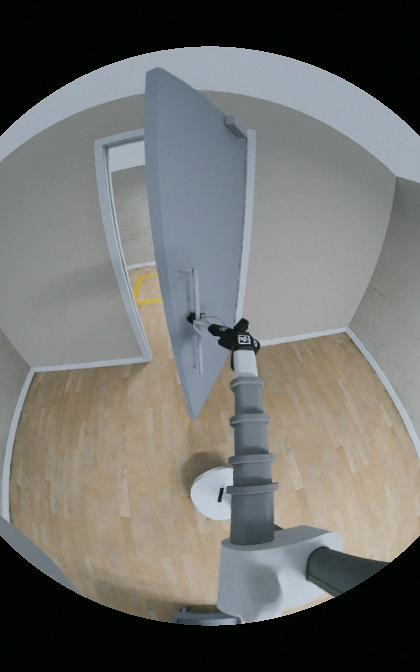

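Emit:
move --blocking false --r2 '{"base":{"translate_m":-0.05,"strafe_m":-0.2},"contact_limits":{"translate_m":0.8},"joints":{"wrist_yaw_rad":1.15},"speeds":{"wrist_yaw_rad":0.08},"pace":"slow"}' --cameras '[]'

Emit:
wait --seconds 4 --cameras '["r2_head_left_camera"]'

Scene clock: 376.27 s.
move: r2 moving
r1: as last shown
r1.base_tilt: forward=-1.6 right=+1.2
r1.lidar_m: 3.90 1.25 0.81 0.74 0.77 0.83 0.75 0.81 1.00 2.00 2.05 2.59
r1.motor_effort: lift_m=+24(24) arm_m=+4(4) wheel_0=-1(2) wheel_1=+1(1) wheel_2=+1(1)
r1.servo_current: wrist_yaw_rad=46(65) wrist_pitch_rad=39(52) wrist_roll_rad=46(59) gripper_m=46(52)
r1.wrist_depth_mm: - - - - - 1708 1205 / - - - - - 1756 1182 / - - - - - 1808 1182 / - - - - - 1808 1182 / - - - - - 1808 1229 / - - - - - 1537 1255 / - - - 147 - 1863 1255
r2.base_odometry: x=-3.012 y=-0.504 heading=-2.559
r2.turned_by_wheels: +0.001
r2.turned_by_imu: -0.007
r2.base_tilt: forward=-0.6 right=+0.1
r2.lidar_m: 0.64 0.63 1.64 2.40 2.40 2.85 1.09 4.40 2.62 2.30 2.31 1.57
r2.base_status: translate_m moving; strafe_m moving
r2.joint_positions: lift_m=+0.930 arm_m=+0.265 wrist_yaw_rad=+1.005 wrist_pitch_rad=+0.003 wrist_roll_rad=+0.002 gripper_m=-0.029
r2.joint_status: wrist_yaw_rad moving
r2.measured_speeds: translate_m=-0.012 strafe_m=-0.048 rotate_rad=-0.006 lift_m=+0.000 arm_m=+0.000 wrist_yaw_rad=+0.071 wrist_pitch_rad=+0.000 wrist_roll_rad=+0.000
r2.motor_effort: lift_m=+20(20) arm_m=-9(9) wheel_0=+4(8) wheel_1=-14(16) wheel_2=+22(23)
r2.servo_current: wrist_yaw_rad=254(254) wrist_pitch_rad=39(46) wrist_roll_rad=46(59) gripper_m=111(111)
r2.contact_limits: arm_m 0.1; translate_m 0.8
r2.hand_pose: x=+0.6646 y=+0.1966 z=+1.1070 quat_wxyz=(+0.876, +0.000, +0.002, +0.482) (m; r2's base frame)
r2.wrist_depth_mm: - - - 181 - - - / - - - 182 - - - / - - - 184 - - - / - - - 183 - - - / - - - 185 - - - / - - 170 187 177 - - / - - - 112 - - -
pictures: none
No camera images: "cameras" was empty.

Scene clock: 379.13 s.
earlier move: r2 off_target
r1.base_odometry: x=+0.000 y=+0.000 heading=+2.200
r1.turned_by_wheels: +0.000
r1.turned_by_imu: +0.000
r1.base_tilt: forward=-1.6 right=+1.3
r1.lidar_m: 3.90 1.26 0.81 0.74 0.77 0.83 0.76 0.80 1.04 2.02 2.04 2.58
r1.base_status: not commanded
r1.joint_positions: lift_m=+0.678 arm_m=+0.000 wrist_yaw_rad=+0.003 wrist_pitch_rad=+0.002 wrist_roll_rad=+1.568 gripper_m=+0.120
r1.joint_status: not commanded
r1.measured_speeds: all 0
r1.motor_effort: lift_m=+24(24) arm_m=+4(4) wheel_0=-2(2) wheel_1=+1(1) wheel_2=+1(1)
r1.servo_current: wrist_yaw_rad=52(72) wrist_pitch_rad=33(52) wrist_roll_rad=52(72) gripper_m=52(52)
r1.hand_pose: x=+0.4595 y=-0.0867 z=+0.8551 quat_wxyz=(+0.708, +0.706, +0.002, +0.000) (m; r1's base frame)
r1.wrist_depth_mm: - - - - - 1708 1205 / - - - - - 1756 1160 / - - - - - 1756 1182 / - - - - - 1808 1182 / - - - - - 1863 1255 / - - - - - 1499 1281 / - - - 147 - 1808 1255
r2.base_odometry: x=-3.076 y=-0.322 heading=-2.558
r2.turned_by_wheels: +0.000
r2.turned_by_imu: -0.097
r2.base_tilt: forward=-0.7 right=+0.0
r2.lidar_m: 0.64 0.58 1.63 2.54 2.52 2.85 1.05 4.31 2.59 2.17 2.16 1.76
r2.base_status: done
r2.joint_positions: lift_m=+0.930 arm_m=+0.265 wrist_yaw_rad=+1.117 wrist_pitch_rad=+0.003 wrist_roll_rad=+0.002 gripper_m=-0.029
r2.joint_status: wrist_yaw_rad off_target (ended at +1.117, target +1.150)
r2.measured_speeds: all 0
r2.on_its_own: wrist_yaw_rad is at rest, and its servo_current (241 mA) is outside its rest range (0 to 104 mA)
r2.motor_effort: lift_m=+20(21) arm_m=-8(9) wheel_0=+5(10) wheel_1=-10(18) wheel_2=+21(25)
r2.servo_current: wrist_yaw_rad=241(319) wrist_pitch_rad=46(52) wrist_roll_rad=46(59) gripper_m=104(111)
r2.contact_limits: arm_m 0.1; translate_m 0.8
r2.hand_pose: x=+0.6412 y=+0.2208 z=+1.1070 quat_wxyz=(+0.848, +0.000, +0.002, +0.530) (m; r2's base frame)
r2.wrist_depth_mm: - - - 180 - - - / - - - - - - - / - - - - - - - / - - - 184 - - - / - - - 187 - - - / - - 162 187 179 - - / - - - 112 - - -
wait: 2.87 of 4 s (r2 has come to rest)
pictures: r2_head_left_camera
Images, in order (width x height): r2_head_left_camera 420x672.

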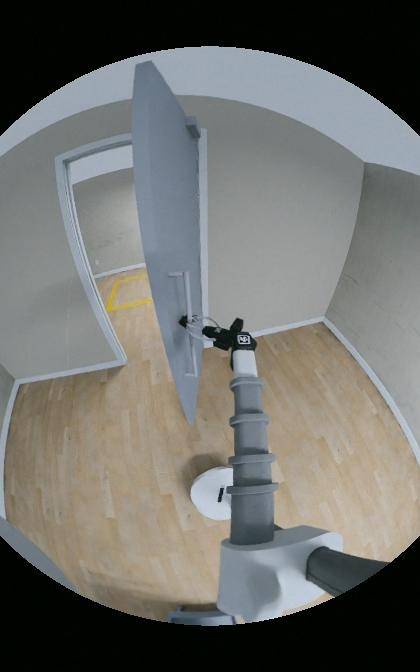

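Emit:
move --blocking false --r2 '{"base":{"translate_m":-0.03,"strafe_m":-0.22},"contact_limits":{"translate_m":0.8},"joints":{"wrist_yaw_rad":1.15},"speeds":{"wrist_yaw_rad":0.08},"pace":"slow"}' --cameras '[]'

Emit:
wait --seconds 4 --cameras '["r2_head_left_camera"]'

Scene clock: 385.07 s.
move: r2 moving
r1: as last shown
r1.lidar_m: 3.91 1.22 0.82 0.73 0.76 0.87 0.75 0.78 1.00 2.01 2.06 2.57
r1.motor_effort: lift_m=+24(24) arm_m=+4(4) wheel_0=-2(2) wheel_1=+1(1) wheel_2=+0(1)
r1.servo_current: wrist_yaw_rad=52(65) wrist_pitch_rad=46(52) wrist_roll_rad=59(65) gripper_m=46(46)
r1.wrist_depth_mm: - - - - - 1756 1182 / - - - - - 1808 1182 / - - - - - 1756 1182 / - - - - - 1808 1205 / - - - - - 1756 1255 / - - - - - 1537 1255 / - - - 147 - 1808 1255
r2.base_odometry: x=-3.082 y=-0.310 heading=-2.556
r2.turned_by_wheels: +0.002
r2.turned_by_imu: +0.011
r2.base_tilt: forward=-0.5 right=+0.1
r2.lidar_m: 0.66 0.59 1.64 2.56 2.55 1.16 1.05 4.29 2.58 2.14 2.15 1.78
r2.base_status: translate_m moving; strafe_m moving
r2.joint_positions: lift_m=+0.930 arm_m=+0.265 wrist_yaw_rad=+1.122 wrist_pitch_rad=+0.003 wrist_roll_rad=+0.002 gripper_m=-0.029
r2.joint_status: wrist_yaw_rad moving
r2.measured_speeds: translate_m=-0.006 strafe_m=-0.055 rotate_rad=+0.017 lift_m=+0.000 arm_m=+0.000 wrist_yaw_rad=+0.072 wrist_pitch_rad=+0.000 wrist_roll_rad=+0.000
r2.motor_effort: lift_m=+20(20) arm_m=-8(9) wheel_0=+9(14) wheel_1=-11(15) wheel_2=+26(26)
r2.servo_current: wrist_yaw_rad=150(241) wrist_pitch_rad=39(46) wrist_roll_rad=65(65) gripper_m=111(111)
r2.contact_limits: arm_m 0.1; translate_m 0.8
r2.hand_pose: x=+0.6402 y=+0.2218 z=+1.1070 quat_wxyz=(+0.847, +0.000, +0.002, +0.532) (m; r2's base frame)
r2.wrist_depth_mm: - - - 182 - - - / - - - 182 - - - / - - - - - - - / - - - - - - - / - - - 186 - - - / - - 169 189 179 - - / - - - 112 - - -
pictures: none
No camera images: "cameras" was empty.

Scene clock: 388.00 s.
earlier move: r2 done
r1.base_odometry: x=+0.000 y=+0.000 heading=+2.200
r1.turned_by_wheels: +0.000
r1.turned_by_imu: +0.000
r1.base_tilt: forward=-1.6 right=+1.3
r1.lidar_m: 3.89 1.26 0.84 0.74 0.76 0.84 0.76 0.78 1.00 2.00 2.04 2.60
r1.base_status: not commanded
r1.joint_positions: lift_m=+0.678 arm_m=+0.000 wrist_yaw_rad=+0.003 wrist_pitch_rad=+0.002 wrist_roll_rad=+1.568 gripper_m=+0.120
r1.joint_status: not commanded
r1.measured_speeds: all 0
r1.motor_effort: lift_m=+24(24) arm_m=+4(4) wheel_0=-1(2) wheel_1=+1(1) wheel_2=+1(1)
r1.servo_current: wrist_yaw_rad=52(78) wrist_pitch_rad=46(52) wrist_roll_rad=39(65) gripper_m=39(52)
r1.hand_pose: x=+0.4595 y=-0.0867 z=+0.8551 quat_wxyz=(+0.708, +0.706, +0.002, +0.000) (m; r1's base frame)
r1.wrist_depth_mm: - - - - - 1756 1205 / - - - - - 1756 1160 / - - - - - 1808 1205 / - - - - - 1756 1205 / - - - - - 1808 1255 / - - - - - 1499 1281 / - - - 147 - 1863 1255
r2.base_odometry: x=-3.173 y=-0.123 heading=-2.557
r2.turned_by_wheels: -0.001
r2.turned_by_imu: +0.131
r2.base_tilt: forward=-0.6 right=+0.0
r2.lidar_m: 0.89 0.58 1.80 2.73 2.76 1.13 1.13 3.48 2.16 1.94 1.96 1.65
r2.base_status: done
r2.joint_positions: lift_m=+0.930 arm_m=+0.265 wrist_yaw_rad=+1.139 wrist_pitch_rad=+0.003 wrist_roll_rad=+0.002 gripper_m=-0.029
r2.joint_status: all done
r2.measured_speeds: all 0
r2.motor_effort: lift_m=+20(20) arm_m=-10(10) wheel_0=+5(19) wheel_1=-11(19) wheel_2=+19(28)
r2.servo_current: wrist_yaw_rad=72(241) wrist_pitch_rad=39(52) wrist_roll_rad=52(65) gripper_m=104(111)
r2.contact_limits: arm_m 0.1; translate_m 0.8
r2.hand_pose: x=+0.6363 y=+0.2254 z=+1.1070 quat_wxyz=(+0.842, +0.000, +0.002, +0.539) (m; r2's base frame)
r2.wrist_depth_mm: - - - 181 - - - / - - - 182 - - - / - - - 183 - - - / - - - 183 - - - / - - - 185 - - - / - - 170 186 179 - - / - - - 112 - - -
wait: 2.93 of 4 s (r2 has come to rest)
pictures: r2_head_left_camera
Images, in order (width x height): r2_head_left_camera 420x672.

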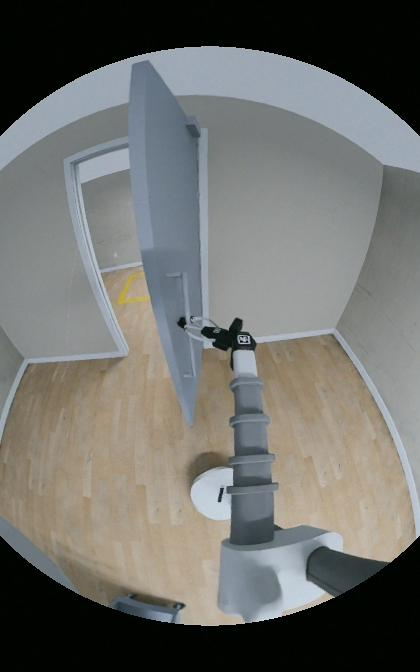

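Emit:
move --blocking false --r2 '{"base":{"translate_m":-0.03,"strafe_m":-0.22},"contact_limits":{"translate_m":0.8},"joints":{"wrist_yaw_rad":1.3},"speeds":{"wrist_yaw_rad":0.08},"pace":"slow"}' --cameras '[]'

Emit:
wait --seconds 4 --cameras '["r2_head_left_camera"]'

Scene clock: 394.40 s.
move: r2 moving
r1: as last shown
r1.lidar_m: 3.92 1.26 0.80 0.73 0.78 0.85 0.77 0.78 1.02 2.01 2.04 2.59
r1.motor_effort: lift_m=+24(24) arm_m=+4(4) wheel_0=-2(2) wheel_1=+1(1) wheel_2=+1(1)
r1.servo_current: wrist_yaw_rad=39(52) wrist_pitch_rad=39(46) wrist_roll_rad=59(65) gripper_m=39(52)
r1.wrist_depth_mm: - - - - - 1708 1205 / - - - - - 1756 1182 / - - - - - 1808 1205 / - - - - - 1808 1205 / - - - - - 1808 1255 / - - - - - 1499 1255 / - - - 147 - 1808 1281
r2.base_odometry: x=-3.179 y=-0.111 heading=-2.556
r2.turned_by_wheels: +0.002
r2.turned_by_imu: +0.008
r2.base_tilt: forward=-0.6 right=+0.0
r2.lidar_m: 0.91 0.59 1.83 2.76 2.80 1.11 1.08 3.44 2.14 1.93 1.97 1.64
r2.base_status: translate_m moving; strafe_m moving
r2.joint_positions: lift_m=+0.930 arm_m=+0.265 wrist_yaw_rad=+1.150 wrist_pitch_rad=+0.003 wrist_roll_rad=+0.002 gripper_m=-0.029
r2.joint_status: wrist_yaw_rad moving
r2.measured_speeds: translate_m=-0.007 strafe_m=-0.053 rotate_rad=+0.002 lift_m=+0.000 arm_m=+0.000 wrist_yaw_rad=+0.052 wrist_pitch_rad=+0.000 wrist_roll_rad=+0.000
r2.motor_effort: lift_m=+20(20) arm_m=-10(10) wheel_0=+11(13) wheel_1=-15(17) wheel_2=+25(26)
r2.servo_current: wrist_yaw_rad=286(286) wrist_pitch_rad=46(52) wrist_roll_rad=46(59) gripper_m=104(104)
r2.contact_limits: arm_m 0.1; translate_m 0.8
r2.hand_pose: x=+0.6339 y=+0.2275 z=+1.1070 quat_wxyz=(+0.839, +0.000, +0.002, +0.544) (m; r2's base frame)
r2.wrist_depth_mm: - - - 180 - - - / - - - 182 - - - / - - - - - - - / - - - 183 - - - / - - - 186 - - - / - - 183 188 180 - - / - - - 112 - - -
pictures: none
No camera images: "cameras" was empty.

Scene clock: 397.33 s.
earlier move: r2 off_target
r1.base_odometry: x=+0.000 y=+0.000 heading=+2.200
r1.turned_by_wheels: +0.000
r1.turned_by_imu: +0.000
r1.base_tilt: forward=-1.6 right=+1.3
r1.lidar_m: 3.90 1.27 0.82 0.75 0.76 0.84 0.76 0.79 0.98 1.99 2.04 2.58
r1.base_status: not commanded
r1.joint_positions: lift_m=+0.678 arm_m=+0.000 wrist_yaw_rad=+0.003 wrist_pitch_rad=+0.002 wrist_roll_rad=+1.568 gripper_m=+0.120
r1.joint_status: not commanded
r1.measured_speeds: all 0
r1.motor_effort: lift_m=+24(24) arm_m=+4(4) wheel_0=-2(2) wheel_1=+1(1) wheel_2=+1(1)
r1.servo_current: wrist_yaw_rad=52(72) wrist_pitch_rad=46(52) wrist_roll_rad=59(65) gripper_m=46(52)
r1.hand_pose: x=+0.4595 y=-0.0867 z=+0.8551 quat_wxyz=(+0.708, +0.706, +0.002, +0.000) (m; r1's base frame)
r1.wrist_depth_mm: - - - - - 1708 1205 / - - - - - 1756 1160 / - - - - - 1756 1182 / - - - - - 1808 1205 / - - - - - 1808 1255 / - - - - - 1499 1281 / - - - 147 - 1808 1281
r2.base_odometry: x=-3.270 y=+0.076 heading=-2.556
r2.turned_by_wheels: -0.001
r2.turned_by_imu: +0.076
r2.base_tilt: forward=-0.6 right=+0.1
r2.lidar_m: 1.06 0.57 1.89 2.93 3.00 1.21 - 2.80 1.88 1.74 1.80 1.58
r2.base_status: done
r2.joint_positions: lift_m=+0.930 arm_m=+0.265 wrist_yaw_rad=+1.272 wrist_pitch_rad=+0.003 wrist_roll_rad=+0.002 gripper_m=-0.029
r2.joint_status: wrist_yaw_rad off_target (ended at +1.272, target +1.300)
r2.measured_speeds: all 0
r2.on_its_own: wrist_yaw_rad is at rest, and its servo_current (189 mA) is outside its rest range (0 to 104 mA)
r2.motor_effort: lift_m=+20(20) arm_m=-10(11) wheel_0=+4(18) wheel_1=-12(23) wheel_2=+20(28)
r2.servo_current: wrist_yaw_rad=189(449) wrist_pitch_rad=39(52) wrist_roll_rad=46(65) gripper_m=104(111)
r2.contact_limits: arm_m 0.1; translate_m 0.8
r2.hand_pose: x=+0.6048 y=+0.2498 z=+1.1071 quat_wxyz=(+0.805, +0.000, +0.002, +0.594) (m; r2's base frame)
r2.wrist_depth_mm: - - - 180 - - - / - - - - - - - / - - - - - - - / - - - 183 - - - / - - - 186 - - - / - - 229 187 180 - - / - - 153 112 - - -
wait: 2.93 of 4 s (r2 has come to rest)
pictures: r2_head_left_camera
Images, in order (width x height): r2_head_left_camera 420x672.

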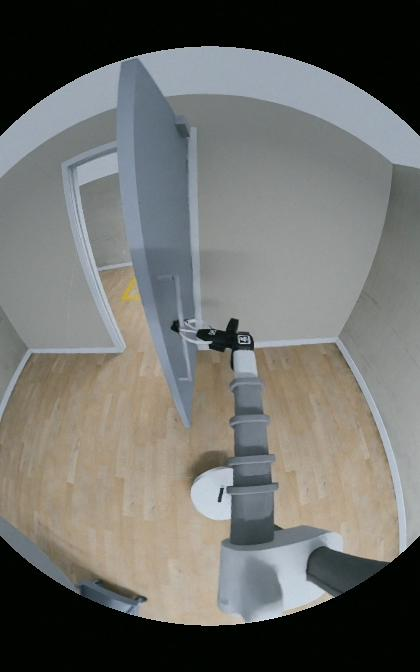

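Emit:
move --blocking false --r2 '{"base":{"translate_m":0.0,"strafe_m":-0.25},"contact_limits":{"translate_m":0.8},"joints":{"wrist_yaw_rad":1.45},"speeds":{"wrist_yaw_rad":0.08},"pace":"slow"}' --cameras '[]'

Emit:
wait --seconds 5 --cameras '["r2_head_left_camera"]'

Scene clock: 404.47 s.
move: r2 moving
r1: as last shown
r1.lidar_m: 3.91 1.24 0.83 0.74 0.77 0.84 0.75 0.77 1.04 2.01 2.06 2.58
r1.servo_current: wrist_yaw_rad=39(59) wrist_pitch_rad=33(52) wrist_roll_rad=46(52) gripper_m=46(46)
r1.wrist_depth_mm: - - - - - 1756 1205 / - - - - - 1756 1182 / - - - - - 1808 1182 / - - - - - 1808 1182 / - - - - - 1808 1255 / - - - - - 1499 1255 / - - - 147 - 1863 1255
r2.base_odometry: x=-3.278 y=+0.088 heading=-2.556
r2.turned_by_wheels: +0.000
r2.turned_by_imu: +0.002
r2.base_tilt: forward=-0.6 right=+0.0
r2.lidar_m: 1.06 0.56 1.91 2.94 3.00 1.22 - 2.80 1.89 1.74 1.76 1.55
r2.base_status: translate_m moving; strafe_m moving
r2.joint_positions: lift_m=+0.930 arm_m=+0.265 wrist_yaw_rad=+1.289 wrist_pitch_rad=+0.003 wrist_roll_rad=+0.002 gripper_m=-0.029
r2.joint_status: wrist_yaw_rad moving
r2.measured_speeds: translate_m=-0.005 strafe_m=-0.046 rotate_rad=-0.023 lift_m=+0.000 arm_m=+0.000 wrist_yaw_rad=+0.031 wrist_pitch_rad=+0.000 wrist_roll_rad=+0.000
r2.motor_effort: lift_m=+20(20) arm_m=-10(11) wheel_0=+13(13) wheel_1=-19(19) wheel_2=+13(18)
r2.servo_current: wrist_yaw_rad=390(429) wrist_pitch_rad=39(52) wrist_roll_rad=52(52) gripper_m=104(111)
r2.contact_limits: arm_m 0.1; translate_m 0.8
r2.hand_pose: x=+0.6004 y=+0.2527 z=+1.1071 quat_wxyz=(+0.799, +0.000, +0.002, +0.601) (m; r2's base frame)
r2.wrist_depth_mm: - - - - - - - / - - - - - - - / - - - - - - - / - - - 183 - - - / - - - 186 - - - / - - 231 188 179 - - / - - 159 112 - - -
pictures: none
No camera images: "cameras" was empty.

Scene clock: 407.60 s.
earlier move: r2 off_target
r1.base_odometry: x=+0.000 y=+0.000 heading=+2.200
r1.turned_by_wheels: +0.000
r1.turned_by_imu: +0.000
r1.base_tilt: forward=-1.6 right=+1.3
r1.lidar_m: 3.92 1.25 0.82 0.75 0.78 0.83 0.76 0.78 0.98 2.00 2.05 2.59
r1.base_status: not commanded
r1.joint_positions: lift_m=+0.678 arm_m=+0.000 wrist_yaw_rad=+0.003 wrist_pitch_rad=+0.002 wrist_roll_rad=+1.568 gripper_m=+0.120
r1.joint_status: not commanded
r1.measured_speeds: all 0
r1.motor_effort: lift_m=+24(24) arm_m=+3(4) wheel_0=-2(2) wheel_1=+1(1) wheel_2=+1(1)
r1.servo_current: wrist_yaw_rad=65(72) wrist_pitch_rad=46(52) wrist_roll_rad=26(65) gripper_m=46(52)
r1.hand_pose: x=+0.4595 y=-0.0867 z=+0.8551 quat_wxyz=(+0.708, +0.706, +0.002, +0.000) (m; r1's base frame)
r1.wrist_depth_mm: - - - - - 1756 1205 / - - - - - 1756 1182 / - - - - - 1808 1182 / - - - - - 1863 1182 / - - - - - 1756 1255 / - - - - - 1499 1255 / - - - 147 - 1863 1255
r2.base_odometry: x=-3.408 y=+0.284 heading=-2.556
r2.turned_by_wheels: +0.001
r2.turned_by_imu: +0.092
r2.base_tilt: forward=-0.6 right=+0.0
r2.lidar_m: 1.39 0.56 1.99 3.17 1.52 1.39 - 2.21 1.61 1.53 1.59 1.47
r2.base_status: done
r2.joint_positions: lift_m=+0.930 arm_m=+0.265 wrist_yaw_rad=+1.411 wrist_pitch_rad=+0.003 wrist_roll_rad=+0.002 gripper_m=-0.029
r2.joint_status: wrist_yaw_rad off_target (ended at +1.411, target +1.450)
r2.measured_speeds: all 0
r2.on_its_own: wrist_yaw_rad is at rest, and its servo_current (306 mA) is outside its rest range (0 to 104 mA)
r2.motor_effort: lift_m=+20(20) arm_m=-11(11) wheel_0=+3(18) wheel_1=-10(21) wheel_2=+14(25)
r2.servo_current: wrist_yaw_rad=306(533) wrist_pitch_rad=39(52) wrist_roll_rad=52(59) gripper_m=104(111)
r2.contact_limits: arm_m 0.1; translate_m 0.8
r2.hand_pose: x=+0.5684 y=+0.2708 z=+1.1071 quat_wxyz=(+0.761, +0.000, +0.002, +0.649) (m; r2's base frame)
r2.wrist_depth_mm: - - - - - - - / - - - - - - - / - - - - - - - / - - - 183 - - - / - - - 186 - - - / - - 233 187 180 - - / - - 159 112 - - -
wait: 3.13 of 5 s (r2 has come to rest)
pictures: r2_head_left_camera
Images, in order (width x height): r2_head_left_camera 420x672.

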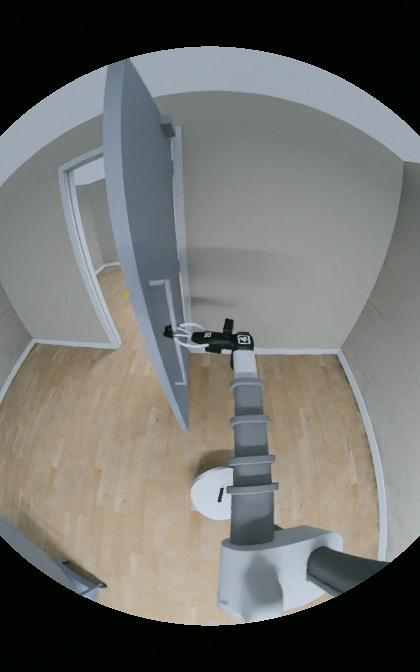

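Emit:
move --blocking false --r2 '{"base":{"translate_m":0.03,"strafe_m":-0.26},"contact_limits":{"translate_m":0.8},"joints":{"wrist_yaw_rad":1.52},"speeds":{"wrist_yaw_rad":0.05},"pace":"slow"}' --cameras '[]'

Emit:
wait --seconds 5 --cameras '["r2_head_left_camera","r1_head_left_camera"]'

Scene clock: 413.23 s.
move: r2 moving
r1: as last shown
r1.lidar_m: 3.93 1.27 0.79 0.74 0.75 0.84 0.77 0.80 1.01 2.00 2.02 2.60
r1.motor_effort: lift_m=+24(24) arm_m=+4(4) wheel_0=-2(2) wheel_1=+1(1) wheel_2=+1(1)
r1.servo_current: wrist_yaw_rad=46(65) wrist_pitch_rad=39(46) wrist_roll_rad=52(59) gripper_m=46(46)
r1.wrist_depth_mm: - - - - - 1756 1205 / - - - - - 1756 1182 / - - - - - 1808 1205 / - - - - - 1808 1205 / - - - - - 1808 1255 / - - - - - 1499 1281 / - - - 147 - 1863 1281
r2.base_odometry: x=-3.417 y=+0.294 heading=-2.555
r2.turned_by_wheels: +0.001
r2.turned_by_imu: +0.009
r2.base_tilt: forward=-0.6 right=+0.0
r2.lidar_m: 1.35 0.54 2.00 3.19 1.51 1.39 - 2.16 1.59 1.52 1.56 1.46
r2.base_status: translate_m moving; strafe_m moving
r2.joint_positions: lift_m=+0.930 arm_m=+0.265 wrist_yaw_rad=+1.422 wrist_pitch_rad=+0.003 wrist_roll_rad=+0.002 gripper_m=-0.029
r2.joint_status: wrist_yaw_rad moving
r2.measured_speeds: translate_m=+0.006 strafe_m=-0.053 rotate_rad=+0.001 lift_m=+0.000 arm_m=+0.000 wrist_yaw_rad=+0.041 wrist_pitch_rad=+0.000 wrist_roll_rad=+0.000
r2.motor_effort: lift_m=+20(20) arm_m=-11(11) wheel_0=+16(16) wheel_1=-15(18) wheel_2=+10(14)
r2.servo_current: wrist_yaw_rad=488(488) wrist_pitch_rad=39(46) wrist_roll_rad=46(59) gripper_m=98(111)
r2.contact_limits: arm_m 0.1; translate_m 0.8
r2.hand_pose: x=+0.5656 y=+0.2722 z=+1.1071 quat_wxyz=(+0.758, +0.000, +0.002, +0.652) (m; r2's base frame)
r2.wrist_depth_mm: - - - - - - - / - - - - - - - / - - - - - - - / - - - 185 - - - / - - - 187 - - - / - - 234 189 176 - - / - - 159 112 - - -
pictures: none
No camera images: "cameras" was empty.

Scene clock: 416.57 s.
earlier move: r2 off_target
r1.base_odometry: x=+0.000 y=+0.000 heading=+2.200
r1.turned_by_wheels: +0.000
r1.turned_by_imu: +0.000
r1.base_tilt: forward=-1.6 right=+1.3
r1.lidar_m: 3.92 1.26 0.81 0.74 0.76 0.86 0.74 0.78 0.98 1.99 2.04 2.61
r1.base_status: not commanded
r1.joint_positions: lift_m=+0.678 arm_m=+0.000 wrist_yaw_rad=+0.003 wrist_pitch_rad=+0.002 wrist_roll_rad=+1.568 gripper_m=+0.120
r1.joint_status: not commanded
r1.measured_speeds: all 0
r1.motor_effort: lift_m=+24(24) arm_m=+3(4) wheel_0=-2(2) wheel_1=+1(1) wheel_2=+1(1)
r1.servo_current: wrist_yaw_rad=52(72) wrist_pitch_rad=39(52) wrist_roll_rad=46(72) gripper_m=39(52)
r1.hand_pose: x=+0.4595 y=-0.0867 z=+0.8551 quat_wxyz=(+0.708, +0.706, +0.002, +0.000) (m; r1's base frame)
r1.wrist_depth_mm: - - - - - 1708 1205 / - - - - - 1708 1205 / - - - - - 1808 1182 / - - - - - 1808 1182 / - - - - - 1863 1281 / - - - - - 1537 1255 / - - - 147 - 1863 1255
r2.base_odometry: x=-3.577 y=+0.483 heading=-2.554
r2.turned_by_wheels: +0.001
r2.turned_by_imu: +0.149
r2.base_tilt: forward=-0.6 right=+0.0
r2.lidar_m: 1.27 0.55 2.19 3.43 1.63 1.97 3.28 1.60 1.30 1.26 1.39 1.31
r2.base_status: done
r2.joint_positions: lift_m=+0.930 arm_m=+0.266 wrist_yaw_rad=+1.489 wrist_pitch_rad=+0.003 wrist_roll_rad=+0.002 gripper_m=-0.029
r2.joint_status: wrist_yaw_rad off_target (ended at +1.489, target +1.520)
r2.measured_speeds: all 0
r2.on_its_own: wrist_yaw_rad is at rest, and its servo_current (202 mA) is outside its rest range (0 to 104 mA)
r2.motor_effort: lift_m=+20(20) arm_m=-13(13) wheel_0=+12(19) wheel_1=-7(19) wheel_2=+11(17)
r2.servo_current: wrist_yaw_rad=202(559) wrist_pitch_rad=46(52) wrist_roll_rad=46(59) gripper_m=104(111)
r2.contact_limits: arm_m 0.1; translate_m 0.8
r2.hand_pose: x=+0.5470 y=+0.2803 z=+1.1071 quat_wxyz=(+0.735, +0.000, +0.002, +0.678) (m; r2's base frame)
r2.wrist_depth_mm: - - - 182 - - - / - - - 183 - - - / - - - 185 - - - / - - - 184 - - - / - - - 185 - - - / - - 182 187 177 - - / - - - 112 - - -
wait: 3.33 of 5 s (r2 has come to rest)
pictures: r1_head_left_camera, r2_head_left_camera
Images, in order (width x height): r1_head_left_camera 420x672, r2_head_left_camera 420x672.

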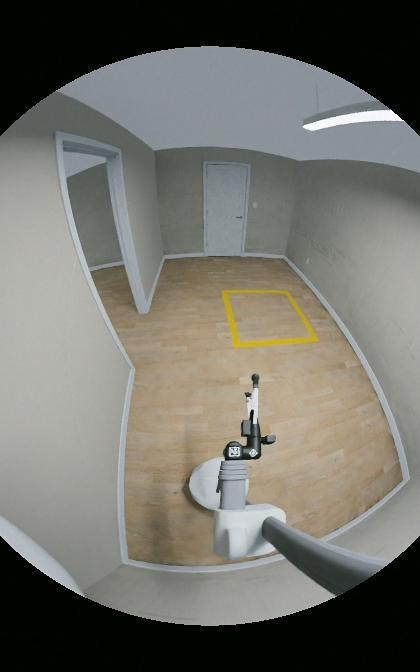

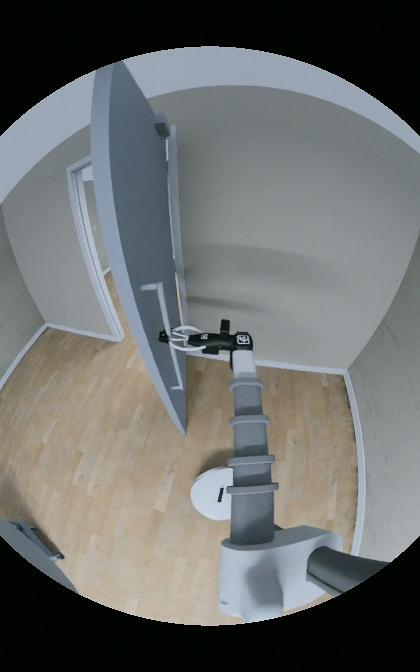

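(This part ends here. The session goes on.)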